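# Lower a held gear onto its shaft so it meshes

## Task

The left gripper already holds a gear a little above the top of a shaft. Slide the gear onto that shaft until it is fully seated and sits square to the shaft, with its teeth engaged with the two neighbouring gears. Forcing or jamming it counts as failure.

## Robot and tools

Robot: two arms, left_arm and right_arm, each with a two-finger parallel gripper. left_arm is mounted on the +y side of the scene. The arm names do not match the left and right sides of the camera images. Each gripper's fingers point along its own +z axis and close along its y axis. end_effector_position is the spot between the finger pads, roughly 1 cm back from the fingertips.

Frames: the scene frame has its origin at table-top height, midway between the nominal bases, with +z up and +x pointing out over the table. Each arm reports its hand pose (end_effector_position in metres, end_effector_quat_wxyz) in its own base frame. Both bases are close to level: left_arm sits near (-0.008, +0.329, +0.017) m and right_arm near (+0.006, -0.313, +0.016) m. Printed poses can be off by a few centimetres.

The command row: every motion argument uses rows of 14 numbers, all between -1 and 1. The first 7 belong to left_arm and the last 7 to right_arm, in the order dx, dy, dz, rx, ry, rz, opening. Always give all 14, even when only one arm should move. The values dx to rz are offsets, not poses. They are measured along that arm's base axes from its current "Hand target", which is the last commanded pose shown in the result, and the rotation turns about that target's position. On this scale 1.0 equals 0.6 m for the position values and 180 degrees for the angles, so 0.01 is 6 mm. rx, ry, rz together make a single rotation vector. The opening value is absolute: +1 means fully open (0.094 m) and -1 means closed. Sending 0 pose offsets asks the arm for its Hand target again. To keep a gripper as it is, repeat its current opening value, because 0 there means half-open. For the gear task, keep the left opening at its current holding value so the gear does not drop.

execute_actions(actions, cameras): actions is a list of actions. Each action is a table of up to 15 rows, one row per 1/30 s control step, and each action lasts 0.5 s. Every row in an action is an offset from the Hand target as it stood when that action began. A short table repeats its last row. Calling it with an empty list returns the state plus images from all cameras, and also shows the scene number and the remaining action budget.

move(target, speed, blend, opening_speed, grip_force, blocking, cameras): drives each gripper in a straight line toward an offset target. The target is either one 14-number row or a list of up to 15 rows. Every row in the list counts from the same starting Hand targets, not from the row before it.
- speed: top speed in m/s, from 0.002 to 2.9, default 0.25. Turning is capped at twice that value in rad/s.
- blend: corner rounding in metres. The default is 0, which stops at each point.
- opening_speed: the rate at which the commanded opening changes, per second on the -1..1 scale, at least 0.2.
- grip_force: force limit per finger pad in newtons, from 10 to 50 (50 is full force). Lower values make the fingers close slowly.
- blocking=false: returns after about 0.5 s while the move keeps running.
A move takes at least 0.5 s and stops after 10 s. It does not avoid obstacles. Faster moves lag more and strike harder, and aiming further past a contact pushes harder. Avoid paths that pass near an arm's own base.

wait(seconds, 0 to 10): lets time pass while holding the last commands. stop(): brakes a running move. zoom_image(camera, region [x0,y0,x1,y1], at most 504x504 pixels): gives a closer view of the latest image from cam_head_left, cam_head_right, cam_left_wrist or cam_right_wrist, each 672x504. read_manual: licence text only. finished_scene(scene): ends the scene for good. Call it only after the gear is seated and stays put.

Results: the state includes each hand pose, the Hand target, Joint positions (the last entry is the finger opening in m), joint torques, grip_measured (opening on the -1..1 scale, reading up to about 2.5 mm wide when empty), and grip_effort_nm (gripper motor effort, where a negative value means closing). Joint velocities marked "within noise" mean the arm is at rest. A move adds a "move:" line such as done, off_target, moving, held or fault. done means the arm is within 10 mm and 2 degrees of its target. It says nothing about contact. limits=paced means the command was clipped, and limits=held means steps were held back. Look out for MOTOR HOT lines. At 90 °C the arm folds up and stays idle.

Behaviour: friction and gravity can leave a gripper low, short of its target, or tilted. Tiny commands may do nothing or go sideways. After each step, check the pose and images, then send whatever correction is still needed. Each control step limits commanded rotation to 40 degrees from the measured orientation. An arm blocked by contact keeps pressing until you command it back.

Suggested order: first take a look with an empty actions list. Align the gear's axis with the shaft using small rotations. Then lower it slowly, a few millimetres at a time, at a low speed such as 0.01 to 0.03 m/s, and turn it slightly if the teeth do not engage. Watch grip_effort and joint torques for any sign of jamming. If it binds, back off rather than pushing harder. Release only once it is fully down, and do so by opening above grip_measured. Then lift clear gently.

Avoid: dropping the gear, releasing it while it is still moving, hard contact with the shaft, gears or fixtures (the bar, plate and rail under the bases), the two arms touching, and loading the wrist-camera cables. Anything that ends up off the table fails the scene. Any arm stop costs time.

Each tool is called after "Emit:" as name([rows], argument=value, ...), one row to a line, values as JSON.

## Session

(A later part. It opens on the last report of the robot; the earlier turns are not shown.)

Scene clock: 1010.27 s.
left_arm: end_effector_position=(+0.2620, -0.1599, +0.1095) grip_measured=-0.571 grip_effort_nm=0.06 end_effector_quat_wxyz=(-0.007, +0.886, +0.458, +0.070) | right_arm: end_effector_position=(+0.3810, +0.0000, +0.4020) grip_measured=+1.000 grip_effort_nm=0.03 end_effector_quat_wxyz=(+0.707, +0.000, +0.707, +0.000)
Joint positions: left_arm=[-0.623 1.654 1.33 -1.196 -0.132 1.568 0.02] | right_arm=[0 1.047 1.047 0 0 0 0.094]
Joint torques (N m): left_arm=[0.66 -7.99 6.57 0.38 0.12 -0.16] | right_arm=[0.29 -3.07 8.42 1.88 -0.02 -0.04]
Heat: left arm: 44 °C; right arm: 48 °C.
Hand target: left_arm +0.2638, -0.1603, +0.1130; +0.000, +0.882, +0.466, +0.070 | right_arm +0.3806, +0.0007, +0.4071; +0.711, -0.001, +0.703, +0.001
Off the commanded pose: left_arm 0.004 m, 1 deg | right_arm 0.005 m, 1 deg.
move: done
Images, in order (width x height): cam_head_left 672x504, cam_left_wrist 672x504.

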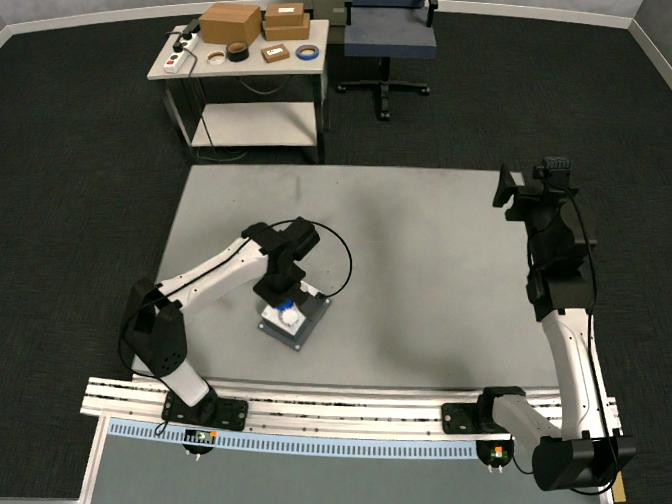

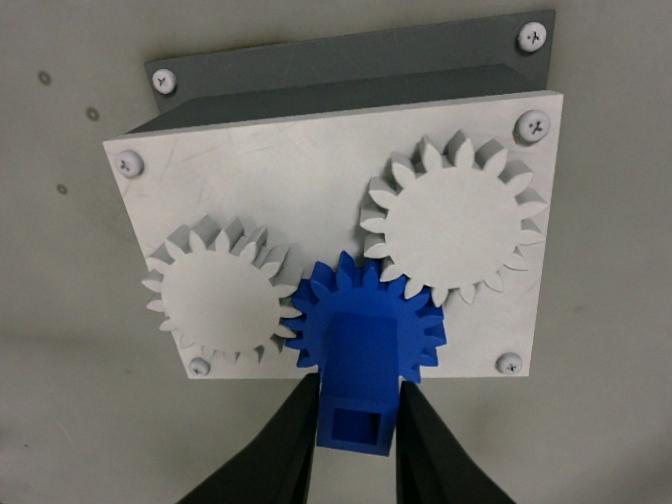

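Emit:
move([
  [0,0,0.0,0,0,0,-0.72,0,0,0,0,0,0,1],
  [0.0005,0.0005,-0.018,0,0,0,-0.72,0,0,0,0,0,0,1],
], speed=0.03, grip_force=25, cameras=["cam_left_wrist"])

Emit:
zoom_image(camera="cam_left_wrist", region=[250, 220, 470, 400])

Scene clock: 1016.83 s.
left_arm: end_effector_position=(+0.2619, -0.1598, +0.1089) grip_measured=-0.631 grip_effort_nm=-0.59 end_effector_quat_wxyz=(-0.007, +0.886, +0.459, +0.070) | right_arm: end_effector_position=(+0.3810, +0.0000, +0.4020) grip_measured=+1.000 grip_effort_nm=0.03 end_effector_quat_wxyz=(+0.707, +0.000, +0.707, +0.000)
Joint positions: left_arm=[-0.623 1.654 1.328 -1.193 -0.132 1.567 0.017] | right_arm=[0 1.047 1.047 0 0 0 0.094]
Joint torques (N m): left_arm=[0.68 -7.53 3.71 0.73 0.14 -0.15] | right_arm=[0.08 -3.51 8.39 1.88 -0.05 -0.09]
Heat: left arm: 44 °C; right arm: 48 °C.
Hand target: left_arm +0.2641, -0.1600, +0.1022; -0.001, +0.882, +0.466, +0.070 | right_arm +0.3806, +0.0007, +0.4071; +0.711, -0.001, +0.703, +0.001
Off the commanded pose: left_arm 0.007 m, 1 deg | right_arm 0.005 m, 1 deg.
grip_force (N): 25, 25
move: done
Images, in order (width x height): cam_left_wrist 672x504.

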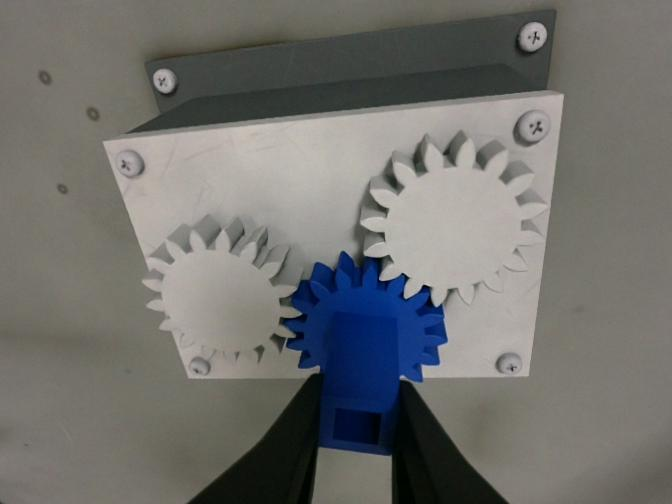

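Scaled by 2.291 from the camera's 672x504 image, which has a finer 960x720 frame.

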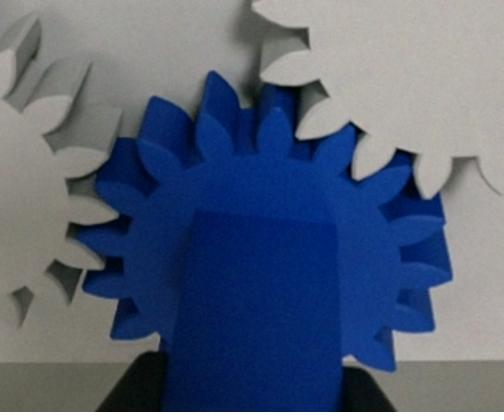

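Emit:
move([
  [0,0,0.017,0,0,0,-0.72,0,0,0,0,0,0,1],
  [0,0,0.017,0,0,0,-0.5,0,0,0,0,0,0,1],
  [0,0,0.017,0,0,0,-0.2,0,0,0,0,0,0,1],
  [-0.007,-0.007,0.1,0,0,0,-0.2,0,0,0,0,0,0,1],
], speed=0.08, grip_force=50, cameras=["cam_left_wrist","cam_head_left","cam_head_right"])

Emit:
zoom_image(camera="cam_left_wrist", region=[200, 180, 480, 440])

Emit:
zoom_image(camera="cam_head_left", region=[260, 270, 320, 330])

Scene clock: 1028.50 s.
left_arm: end_effector_position=(+0.2581, -0.1592, +0.1536) grip_measured=-0.202 grip_effort_nm=0.06 end_effector_quat_wxyz=(-0.012, +0.883, +0.464, +0.068) | right_arm: end_effector_position=(+0.3810, +0.0000, +0.4020) grip_measured=+1.000 grip_effort_nm=0.03 end_effector_quat_wxyz=(+0.707, +0.000, +0.707, +0.000)
Joint positions: left_arm=[-0.628 1.654 1.506 -1.385 -0.132 1.549 0.038] | right_arm=[0 1.047 1.047 0 0 0 0.094]
Joint torques (N m): left_arm=[-0.34 -7.73 8.25 0.25 0.13 -0.16] | right_arm=[0.17 -3.04 8.38 1.89 -0.05 -0.12]
Heat: left arm: 45 °C; right arm: 48 °C.
Hand target: left_arm +0.2599, -0.1642, +0.1621; -0.001, +0.882, +0.466, +0.070 | right_arm +0.3806, +0.0007, +0.4071; +0.711, -0.001, +0.703, +0.001
Off the commanded pose: left_arm 0.010 m, 1 deg | right_arm 0.005 m, 1 deg.
move: done
Images, in order (width x height): cam_head_left 672x504, cam_head_right 672x504, cam_left_wrist 672x504.

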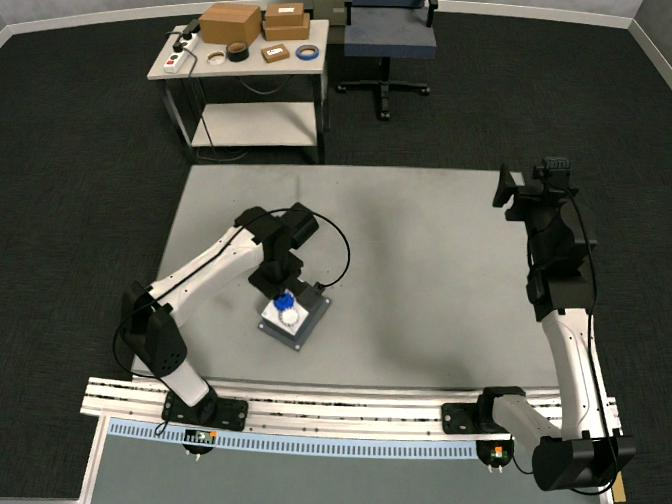

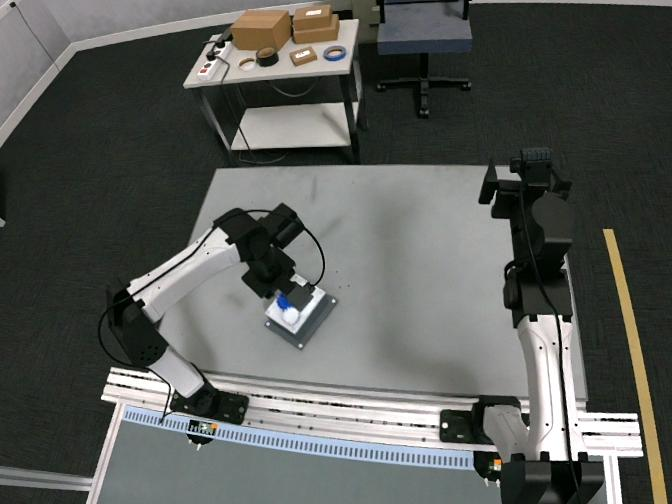

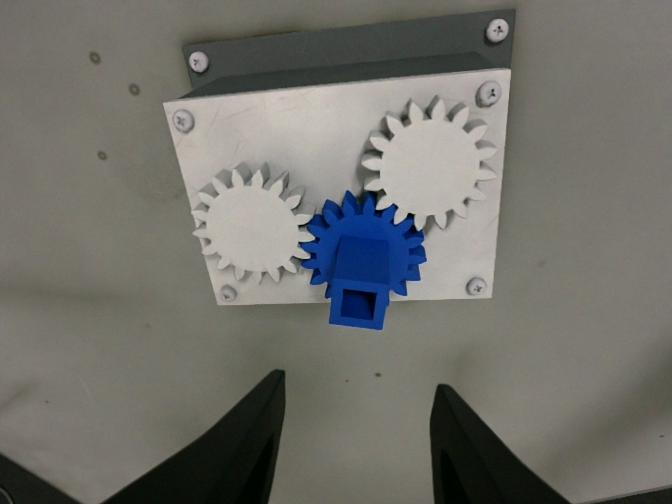

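Scaled by 1.800 from the camera's 672x504 image, which has a finer 960x720 frame.

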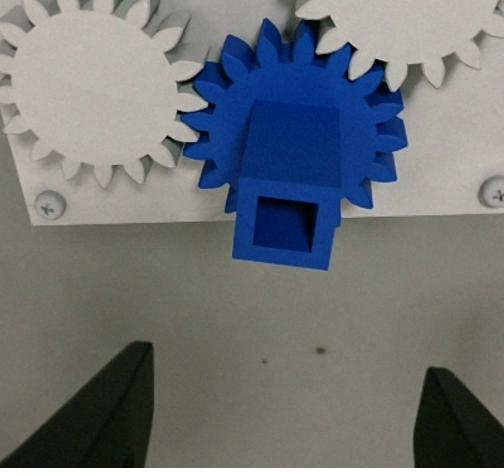

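Scaled by 8.400 from the camera's 672x504 image, which has a finer 960x720 frame.

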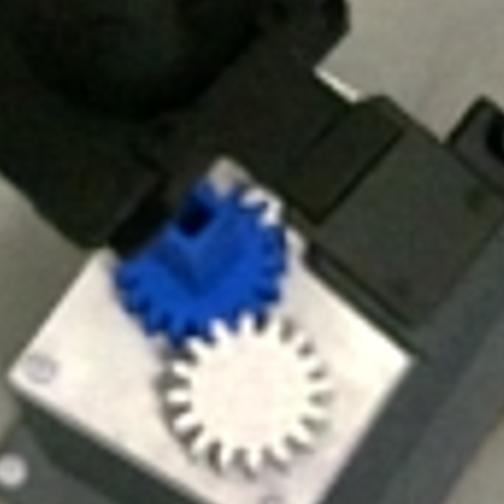

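Emit:
zoom_image(camera="cam_left_wrist", region=[290, 180, 440, 310])

Scaled by 3.360 from the camera's 672x504 image, which has a finer 960x720 frame.

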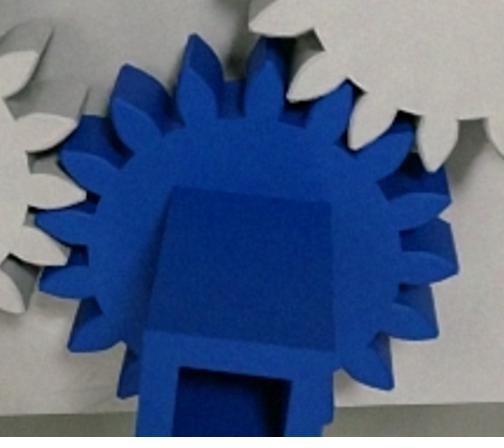

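Emit:
finished_scene(scene=1)

The scene is finished: the task was done.


## Next scene

The same job, from a new start.

Emit:
execute_actions(actions=[])

Emit:
zoom_image(camera="cam_left_wrist", region=[160, 60, 560, 420])

Scene clock: 0.00 s.
left_arm: end_effector_position=(+0.2785, -0.1550, +0.1221) grip_measured=-0.649 grip_effort_nm=n/a end_effector_quat_wxyz=(-0.003, +0.864, +0.504, +0.008) | right_arm: end_effector_position=(+0.3810, +0.0000, +0.4020) grip_measured=+1.000 grip_effort_nm=n/a end_effector_quat_wxyz=(+0.707, +0.000, +0.707, +0.000)
Joint positions: left_arm=[-0.517 1.746 1.492 -1.315 -0.016 1.569 0.016] | right_arm=[0 1.047 1.047 0 0 0 0.094]
Joint velocities: within noise
Joint torques (N m): no reading
Heat: left arm: 41 °C; right arm: 36 °C.
Hand target: left_arm +0.2807, -0.1567, +0.1304; +0.010, +0.864, +0.503, +0.014 | right_arm +0.3804, +0.0007, +0.4078; +0.712, -0.001, +0.702, +0.001
Tool commands: left_gripper/opening=-1.0 right_gripper/opening=+1.0

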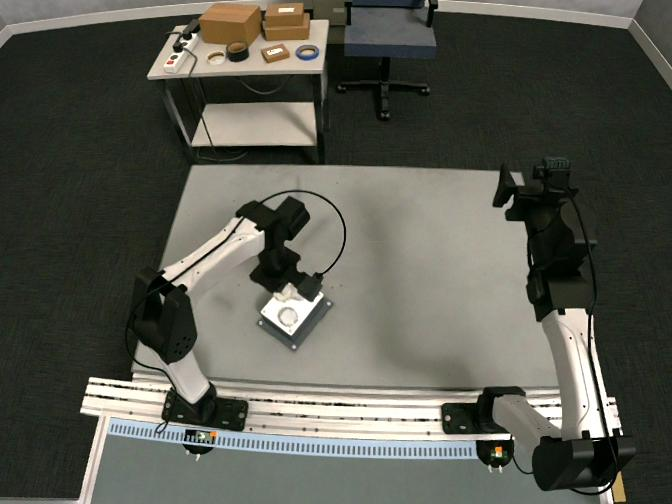

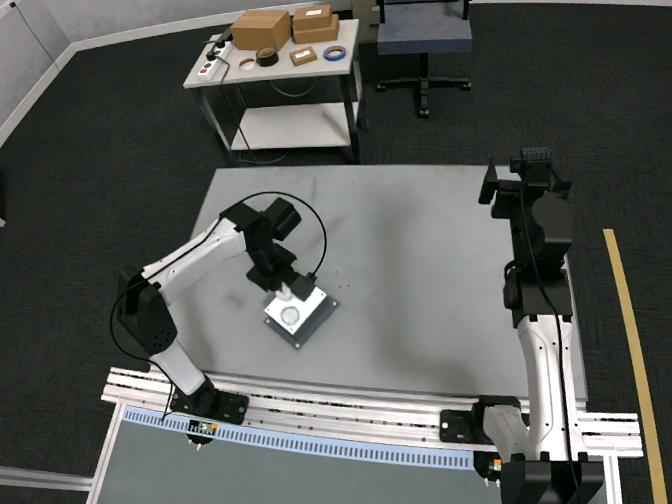

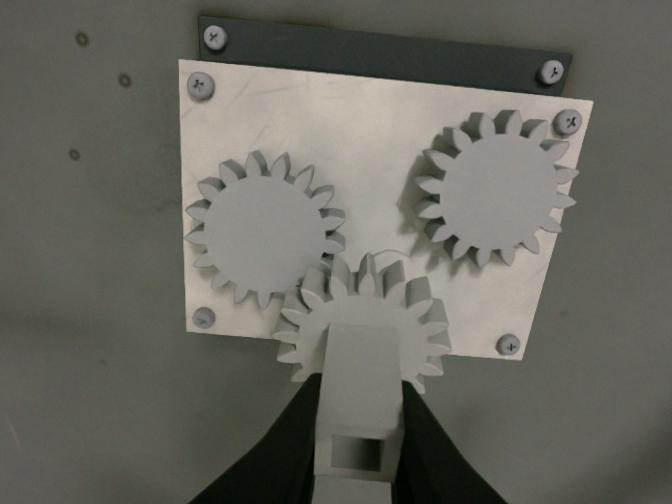

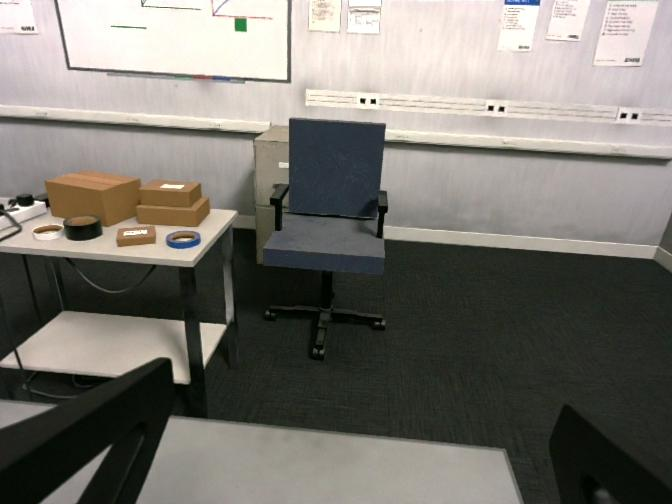

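Scaled by 1.260 from the camera's 672x504 image, which has a finer 960x720 frame.

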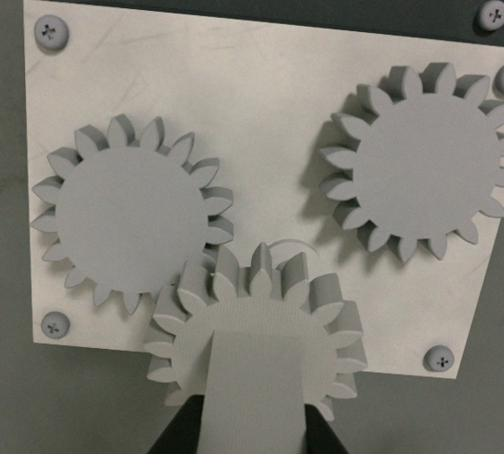

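Emit:
move([
  [0,0,0.06,0,0,0,-1,0,0,0,0,0,0,1],
  [-0.039,-0.0157,0.065,0.0264,-0.0388,0,-1,0,0,0,0,0,0,1],
  [-0.039,-0.0157,0.04,0.0264,-0.0388,0,-1,0,0,0,0,0,0,1],
], blend=[0.01,0,0], speed=0.12, cameras=["cam_left_wrist"])

Emit:
zoom_image(camera="cam_left_wrist", region=[270, 200, 470, 400])

Scene clock: 28.20 s.
left_arm: end_effector_position=(+0.2576, -0.1670, +0.1447) grip_measured=-0.649 grip_effort_nm=-1.05 end_effector_quat_wxyz=(-0.013, +0.865, +0.497, +0.075) | right_arm: end_effector_position=(+0.3810, +0.0000, +0.4020) grip_measured=+1.000 grip_effort_nm=0.03 end_effector_quat_wxyz=(+0.707, +0.000, +0.707, +0.000)
Joint positions: left_arm=[-0.659 1.669 1.486 -1.355 -0.148 1.442 0.016] | right_arm=[0 1.047 1.047 0 0 0 0.094]
Joint torques (N m): left_arm=[-0.12 -11.4 5.12 0.44 -0.07 -0.17] | right_arm=[0.29 -3.23 8.39 1.96 -0.05 -0.1]
Heat: left arm: 42 °C; right arm: 43 °C.
Hand target: left_arm +0.2573, -0.1661, +0.1544; +0.005, +0.861, +0.501, +0.087 | right_arm +0.3804, +0.0007, +0.4078; +0.712, -0.001, +0.702, +0.001
Off the commanded pose: left_arm 0.010 m, 3 deg | right_arm 0.006 m, 1 deg.
move: off_target (left_arm)
Images, in order (width x height): cam_left_wrist 672x504.

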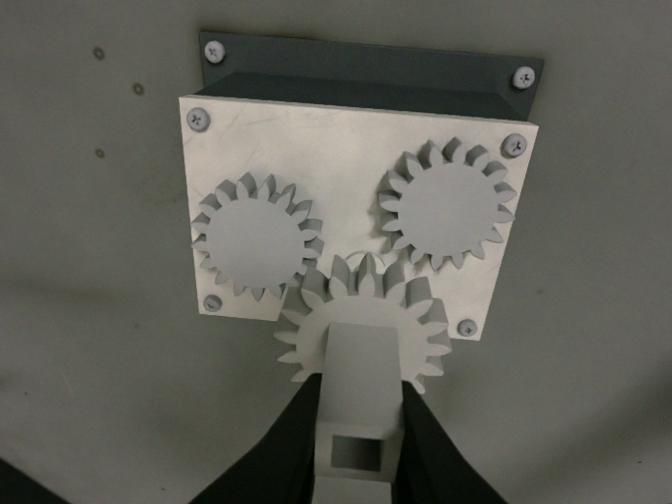

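Scaled by 2.520 from the camera's 672x504 image, which has a finer 960x720 frame.

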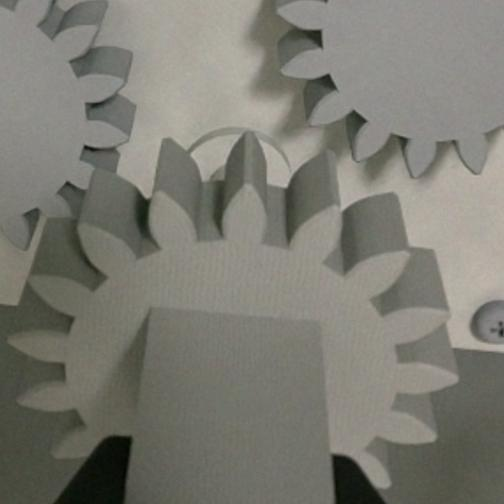

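Emit:
move([
  [0.012,0.020,-0.01,0,0,0,-1,0,0,0,0,0,0,1],
  [0.0085,0.0137,-0.03,0,0,0,-1,0,0,0,0,0,0,1],
  [0.0085,0.0137,-0.045,0,0,0,-1,0,0,0,0,0,0,1],
], speed=[0.06,0.06,0.03], cameras=["cam_left_wrist"])

Emit:
zoom_image(camera="cam_left_wrist", region=[270, 200, 470, 400])

Scene clock: 74.10 s.
left_arm: end_effector_position=(+0.2636, -0.1585, +0.1203) grip_measured=-0.649 grip_effort_nm=-1.05 end_effector_quat_wxyz=(-0.008, +0.861, +0.503, +0.077) | right_arm: end_effector_position=(+0.3810, +0.0000, +0.4020) grip_measured=+1.000 grip_effort_nm=0.04 end_effector_quat_wxyz=(+0.707, +0.000, +0.707, +0.000)
Joint positions: left_arm=[-0.625 1.657 1.376 -1.242 -0.148 1.463 0.016] | right_arm=[0 1.047 1.047 0 0 0 0.094]
Joint torques (N m): left_arm=[-0.32 -10.97 4.72 0.47 -0.07 -0.02] | right_arm=[0.36 -3.04 8.42 1.85 0 -0.07]
Heat: left arm: 46 °C; right arm: 44 °C.
Hand target: left_arm +0.2624, -0.1580, +0.1274; +0.005, +0.861, +0.501, +0.087 | right_arm +0.3804, +0.0007, +0.4078; +0.712, -0.001, +0.702, +0.001
Off the commanded pose: left_arm 0.007 m, 2 deg | right_arm 0.006 m, 1 deg.
move: done
Images, in order (width x height): cam_left_wrist 672x504.

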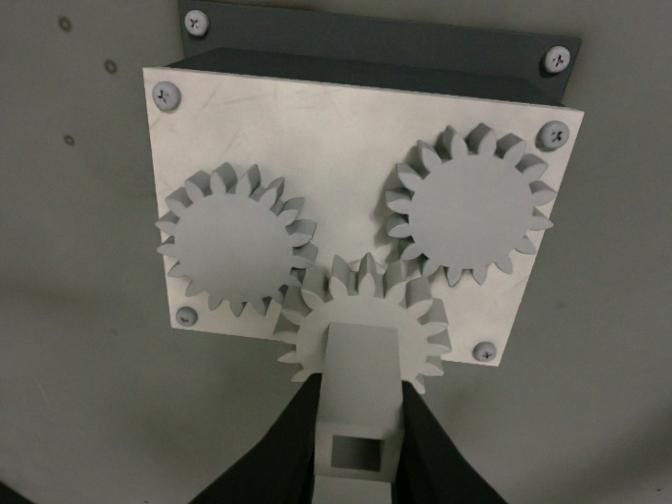

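Scaled by 2.520 from the camera's 672x504 image, which has a finer 960x720 frame.

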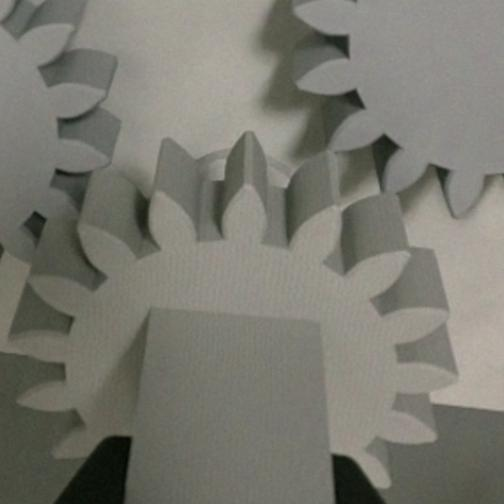

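Emit:
move(target=[0.0008,0.0008,-0.0075,0,0,0,-1,0,0,0,0,0,0,1], speed=0.02, cameras=["cam_left_wrist"])

Emit:
zoom_image(camera="cam_left_wrist", region=[270, 200, 470, 400])

Scene clock: 83.70 s.
left_arm: end_effector_position=(+0.2631, -0.1581, +0.1149) grip_measured=-0.649 grip_effort_nm=-1.05 end_effector_quat_wxyz=(-0.009, +0.861, +0.503, +0.077) | right_arm: end_effector_position=(+0.3810, +0.0000, +0.4020) grip_measured=+1.000 grip_effort_nm=0.03 end_effector_quat_wxyz=(+0.707, +0.000, +0.707, +0.000)
Joint positions: left_arm=[-0.625 1.657 1.355 -1.222 -0.148 1.463 0.016] | right_arm=[0 1.047 1.047 0 0 0 0.094]
Joint torques (N m): left_arm=[-0.03 -10.95 5.04 0.46 -0.04 -0.01] | right_arm=[0.24 -3.28 8.54 1.91 -0.05 -0.09]
Heat: left arm: 47 °C; right arm: 45 °C.
Hand target: left_arm +0.2629, -0.1575, +0.1229; +0.005, +0.861, +0.501, +0.087 | right_arm +0.3804, +0.0007, +0.4078; +0.712, -0.001, +0.702, +0.001
Off the commanded pose: left_arm 0.008 m, 2 deg | right_arm 0.006 m, 1 deg.
move: done
Images, in order (width x height): cam_left_wrist 672x504.

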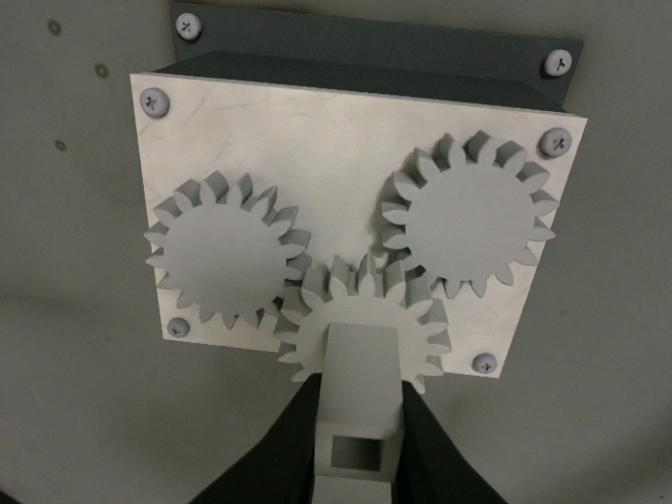

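Scaled by 2.520 from the camera's 672x504 image, which has a finer 960x720 frame.

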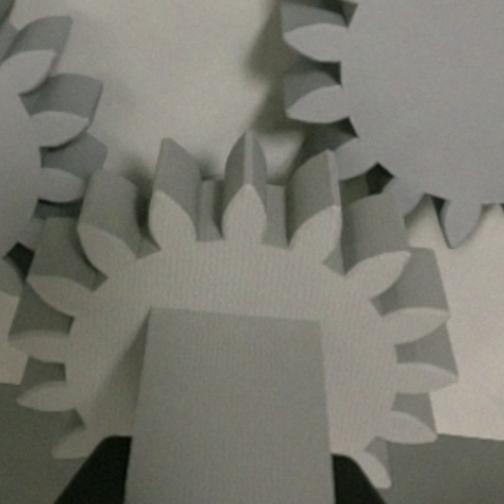

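Emit:
move([
  [0.0006,0.0006,-0.006,0,0,0,-1,0,0,0,0,0,0,1],
  [0.0006,0.0006,-0.006,0.002,0.0015,-0.022,-1,0,0,0,0,0,0,1],
], speed=0.03, cameras=["cam_left_wrist"])

Emit:
zoom_image(camera="cam_left_wrist", region=[260, 200, 470, 400])

Scene clock: 111.57 s.
left_arm: end_effector_position=(+0.2635, -0.1584, +0.1111) grip_measured=-0.649 grip_effort_nm=-1.05 end_effector_quat_wxyz=(-0.010, +0.876, +0.476, +0.077) | right_arm: end_effector_position=(+0.3810, +0.0000, +0.4020) grip_measured=+1.000 grip_effort_nm=0.03 end_effector_quat_wxyz=(+0.707, +0.000, +0.707, +0.000)
Joint positions: left_arm=[-0.625 1.657 1.34 -1.204 -0.148 1.526 0.016] | right_arm=[0 1.047 1.047 0 0 0 0.094]
Joint torques (N m): left_arm=[0.16 -11.11 4.94 0.46 0 0.1] | right_arm=[0.25 -3.08 8.32 1.95 -0.02 -0.09]
Heat: left arm: 47 °C; right arm: 45 °C.
Hand target: left_arm +0.2632, -0.1571, +0.1192; +0.004, +0.878, +0.470, +0.087 | right_arm +0.3804, +0.0007, +0.4078; +0.712, -0.001, +0.702, +0.001
Off the commanded pose: left_arm 0.008 m, 2 deg | right_arm 0.006 m, 1 deg.
move: done
Images, in order (width x height): cam_left_wrist 672x504.

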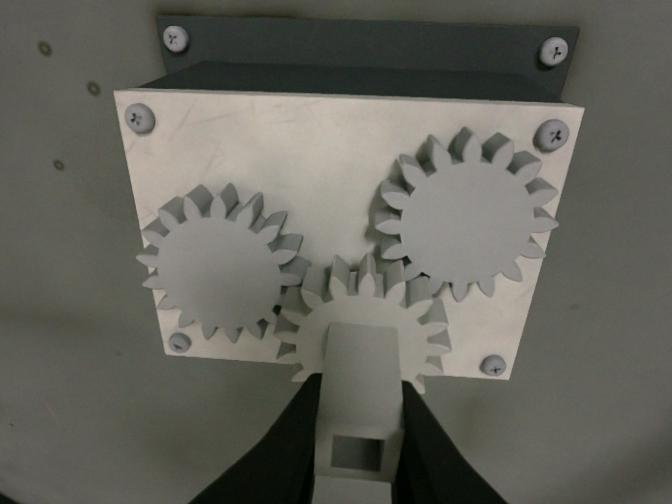

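Scaled by 2.400 from the camera's 672x504 image, which has a finer 960x720 frame.

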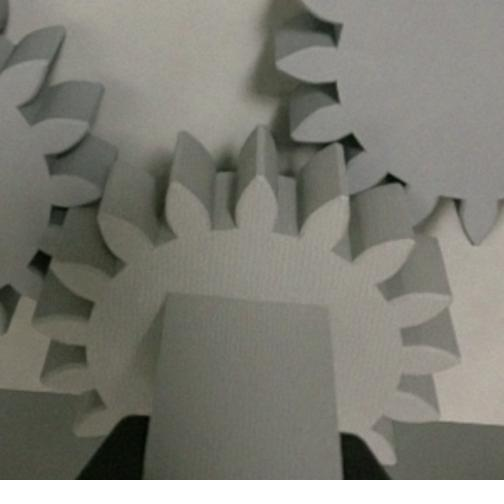

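Emit:
move([
  [0.0005,0.0005,0,0.0023,0.0018,-0.022,-1,0,0,0,0,0,0,1],
  [0.001,0.0005,-0.006,0.0023,0.0018,-0.022,-1,0,0,0,0,0,0,1],
], speed=0.03, cameras=["cam_left_wrist"])

Emit:
zoom_image(camera="cam_left_wrist", region=[260, 200, 470, 400])

Scene clock: 117.37 s.
left_arm: end_effector_position=(+0.2640, -0.1587, +0.1076) grip_measured=-0.649 grip_effort_nm=-1.05 end_effector_quat_wxyz=(-0.011, +0.893, +0.443, +0.078) | right_arm: end_effector_position=(+0.3810, +0.0000, +0.4020) grip_measured=+1.000 grip_effort_nm=0.03 end_effector_quat_wxyz=(+0.707, +0.000, +0.707, +0.000)
Joint positions: left_arm=[-0.625 1.657 1.325 -1.186 -0.148 1.6 0.016] | right_arm=[0 1.047 1.047 0 0 0 0.094]
Joint torques (N m): left_arm=[0.49 -11.17 5.03 0.45 0.04 0.09] | right_arm=[0.29 -3.17 8.23 1.87 -0.05 -0.12]
Heat: left arm: 48 °C; right arm: 45 °C.
Hand target: left_arm +0.2638, -0.1568, +0.1156; +0.002, +0.894, +0.440, +0.086 | right_arm +0.3804, +0.0007, +0.4078; +0.712, -0.001, +0.702, +0.001
Off the commanded pose: left_arm 0.008 m, 2 deg | right_arm 0.006 m, 1 deg.
move: done
Images, in order (width x height): cam_left_wrist 672x504.

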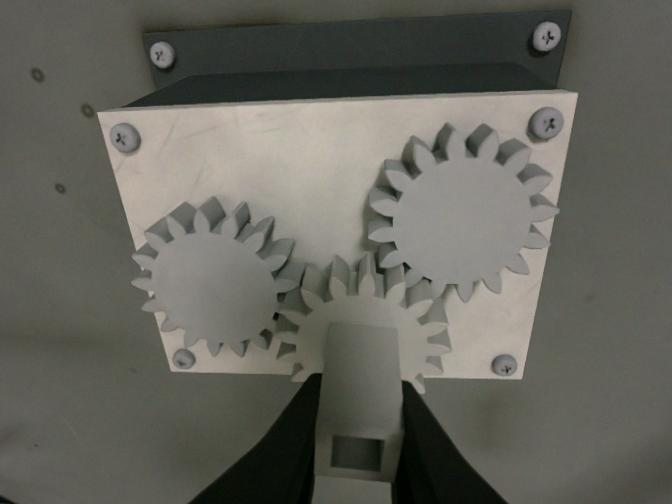

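Scaled by 2.400 from the camera's 672x504 image, which has a finer 960x720 frame.

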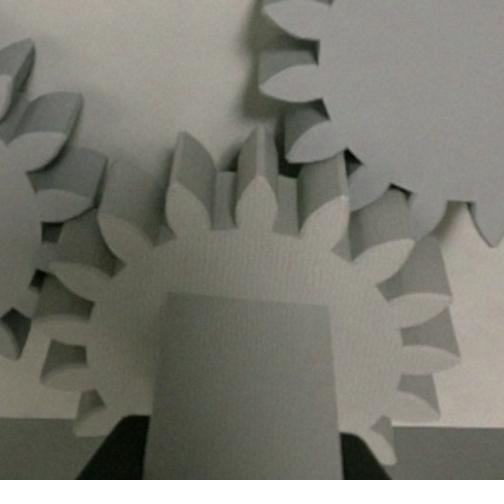

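Emit:
move(target=[0.0008,0.0006,-0.0065,0,0,0,-1,0,0,0,0,0,0,1], speed=0.03, cameras=["cam_left_wrist"])

Emit:
zoom_image(camera="cam_left_wrist", region=[260, 200, 470, 400])

Scene clock: 123.83 s.
left_arm: end_effector_position=(+0.2644, -0.1590, +0.1043) grip_measured=-0.649 grip_effort_nm=-1.05 end_effector_quat_wxyz=(-0.010, +0.894, +0.442, +0.079) | right_arm: end_effector_position=(+0.3810, +0.0000, +0.4020) grip_measured=+1.000 grip_effort_nm=0.03 end_effector_quat_wxyz=(+0.707, +0.000, +0.707, +0.000)
Joint positions: left_arm=[-0.625 1.657 1.312 -1.169 -0.148 1.602 0.016] | right_arm=[0 1.047 1.047 0 0 0 0.094]
Joint torques (N m): left_arm=[0.59 -10.92 5 0.44 0.04 0.11] | right_arm=[0.23 -3.22 8.42 1.87 -0.04 -0.05]
Heat: left arm: 48 °C; right arm: 45 °C.
Hand target: left_arm +0.2643, -0.1565, +0.1117; +0.002, +0.894, +0.440, +0.086 | right_arm +0.3804, +0.0007, +0.4078; +0.712, -0.001, +0.702, +0.001
Off the commanded pose: left_arm 0.008 m, 2 deg | right_arm 0.006 m, 1 deg.
move: done
Images, in order (width x height): cam_left_wrist 672x504.

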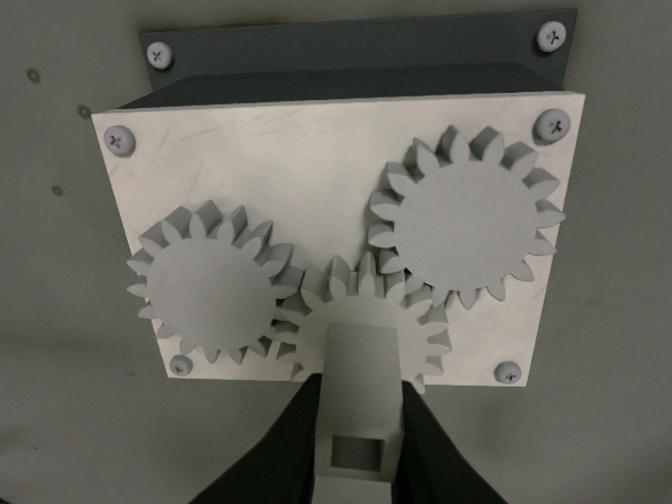

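Scaled by 2.400 from the camera's 672x504 image, which has a finer 960x720 frame.

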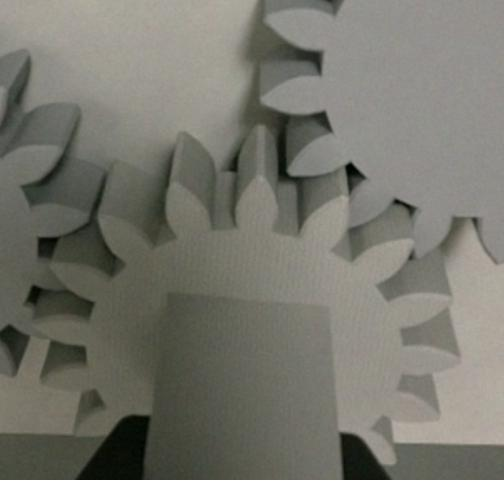

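Meshing well; continue.

Emit:
move(target=[0.0011,0.0009,-0.008,0,0,0,-1,0,0,0,0,0,0,1], speed=0.03, cameras=["cam_left_wrist"])

Emit:
zoom_image(camera="cam_left_wrist", region=[260, 200, 470, 400])

Scene clock: 130.13 s.
left_arm: end_effector_position=(+0.2652, -0.1582, +0.1011) grip_measured=-0.649 grip_effort_nm=-1.05 end_effector_quat_wxyz=(-0.009, +0.893, +0.443, +0.079) | right_arm: end_effector_position=(+0.3810, +0.0000, +0.4020) grip_measured=+1.000 grip_effort_nm=0.03 end_effector_quat_wxyz=(+0.707, +0.000, +0.707, +0.000)
Joint positions: left_arm=[-0.621 1.657 1.299 -1.154 -0.148 1.604 0.016] | right_arm=[0 1.047 1.047 0 0 0 0.094]
Joint torques (N m): left_arm=[0.58 -10.73 4.64 0.49 0.06 0.11] | right_arm=[0.27 -3.25 8.4 1.9 -0.04 -0.06]
Heat: left arm: 48 °C; right arm: 45 °C.
Hand target: left_arm +0.2650, -0.1559, +0.1069; +0.002, +0.894, +0.440, +0.086 | right_arm +0.3804, +0.0007, +0.4078; +0.712, -0.001, +0.702, +0.001
Off the commanded pose: left_arm 0.006 m, 2 deg | right_arm 0.006 m, 1 deg.
move: done
Images, in order (width x height): cam_left_wrist 672x504.

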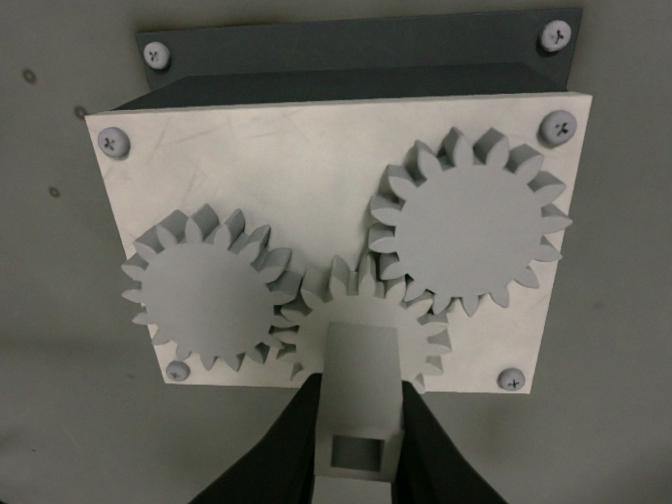

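Scaled by 2.400 from the camera's 672x504 image, which has a finer 960x720 frame.

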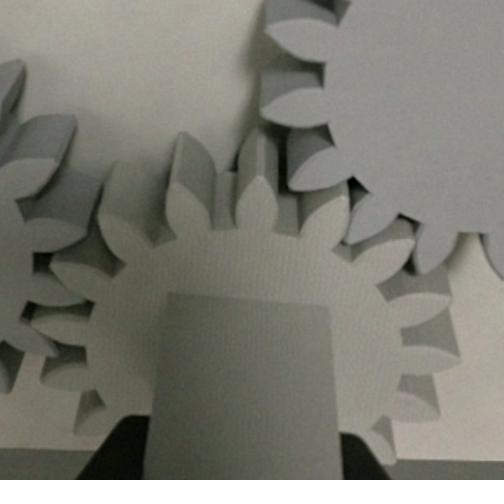

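Emit:
move(target=[0.0011,0.0006,-0.009,0,0,0,-1,0,0,0,0,0,0,1], speed=0.03, cameras=["cam_left_wrist"])

Emit:
zoom_image(camera="cam_left_wrist", region=[260, 200, 470, 400])

Scene clock: 134.40 s.
left_arm: end_effector_position=(+0.2651, -0.1581, +0.1010) grip_measured=-0.649 grip_effort_nm=-1.05 end_effector_quat_wxyz=(-0.005, +0.893, +0.442, +0.081) | right_arm: end_effector_position=(+0.3810, +0.0000, +0.4020) grip_measured=+1.000 grip_effort_nm=0.03 end_effector_quat_wxyz=(+0.707, +0.000, +0.707, +0.000)
Joint positions: left_arm=[-0.621 1.648 1.288 -1.142 -0.149 1.607 0.016] | right_arm=[0 1.047 1.047 0 0 0 0.094]
Joint torques (N m): left_arm=[0.8 -9.48 4.18 0.58 0.05 0.11] | right_arm=[0.23 -3.1 8.53 1.88 -0.05 -0.07]
Heat: left arm: 48 °C; right arm: 45 °C.
Hand target: left_arm +0.2657, -0.1556, +0.1016; +0.002, +0.894, +0.440, +0.086 | right_arm +0.3804, +0.0007, +0.4078; +0.712, -0.001, +0.702, +0.001
Off the commanded pose: left_arm 0.003 m, 1 deg | right_arm 0.006 m, 1 deg.
move: done
Images, in order (width x height): cam_left_wrist 672x504.

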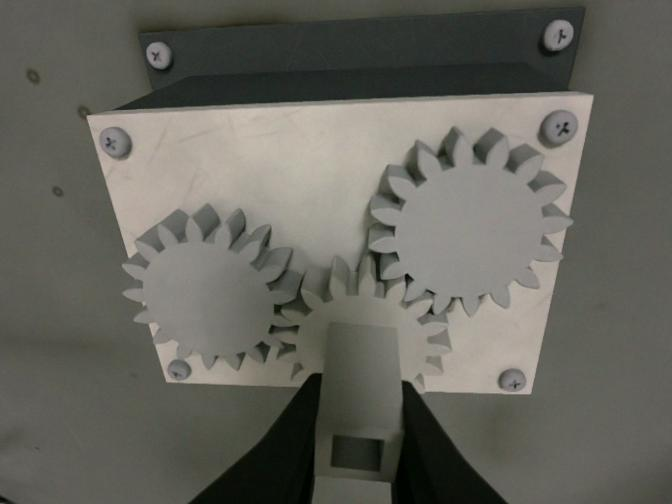

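Scaled by 2.400 from the camera's 672x504 image, which has a finer 960x720 frame.

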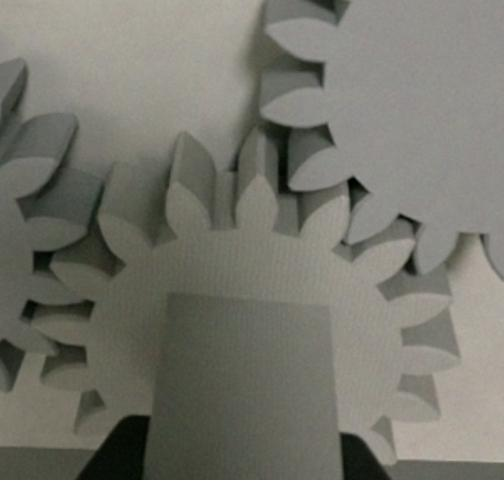

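Seated. Release and retreat.

Emit:
move([
  [0,0,0.008,0,0,0,-1,0,0,0,0,0,0,1],
  [0,0,0.008,0,0,0,-0.5,0,0,0,0,0,0,1],
  [0,0,0.008,0,0,0,-0.1,0,0,0,0,0,0,1],
  [-0.009,-0.008,0.1,0,0,0,-0.1,0,0,0,0,0,0,1],
], speed=0.08, cameras=["cam_left_wrist"])

Emit:
zoom_image(camera="cam_left_wrist", region=[270, 170, 450, 330])

Scene clock: 142.87 s.
left_arm: end_effector_position=(+0.2579, -0.1560, +0.1446) grip_measured=-0.102 grip_effort_nm=0.07 end_effector_quat_wxyz=(-0.021, +0.897, +0.436, +0.073) | right_arm: end_effector_position=(+0.3810, +0.0000, +0.4020) grip_measured=+1.000 grip_effort_nm=0.03 end_effector_quat_wxyz=(+0.707, +0.000, +0.707, +0.000)
Joint positions: left_arm=[-0.63 1.648 1.463 -1.353 -0.149 1.608 0.042] | right_arm=[0 1.047 1.047 0 0 0 0.094]
Joint torques (N m): left_arm=[-0.32 -10.15 8.5 0.25 0.05 -0.17] | right_arm=[0.23 -3.03 8.42 1.92 -0.08 -0.13]
Heat: left arm: 45 °C; right arm: 46 °C.
Hand target: left_arm +0.2603, -0.1603, +0.1615; +0.002, +0.894, +0.440, +0.086 | right_arm +0.3804, +0.0007, +0.4078; +0.712, -0.001, +0.702, +0.001
Off the commanded pose: left_arm 0.018 m, 3 deg | right_arm 0.006 m, 1 deg.
move: off_target (left_arm)
Images, in order (width x height): cam_left_wrist 672x504.

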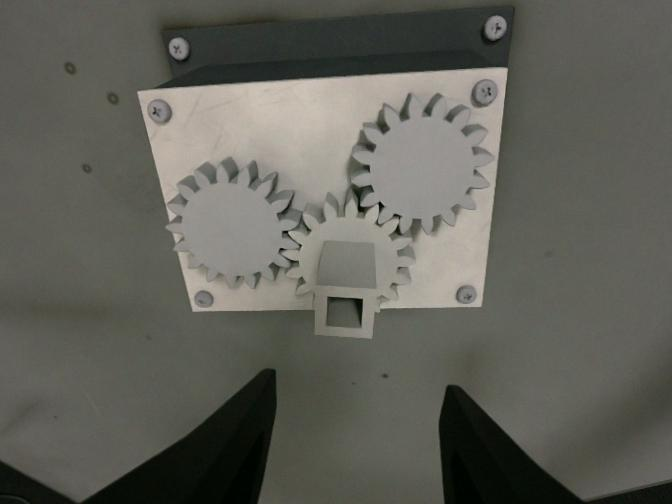

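Scaled by 2.800 from the camera's 672x504 image, which has a finer 960x720 frame.

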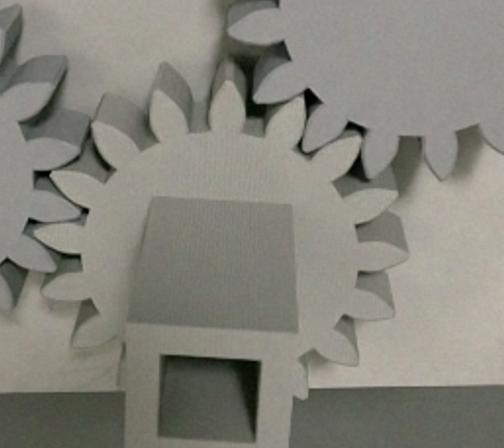

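Emit:
finished_scene(scene=2)

The scene is finished: the task was done.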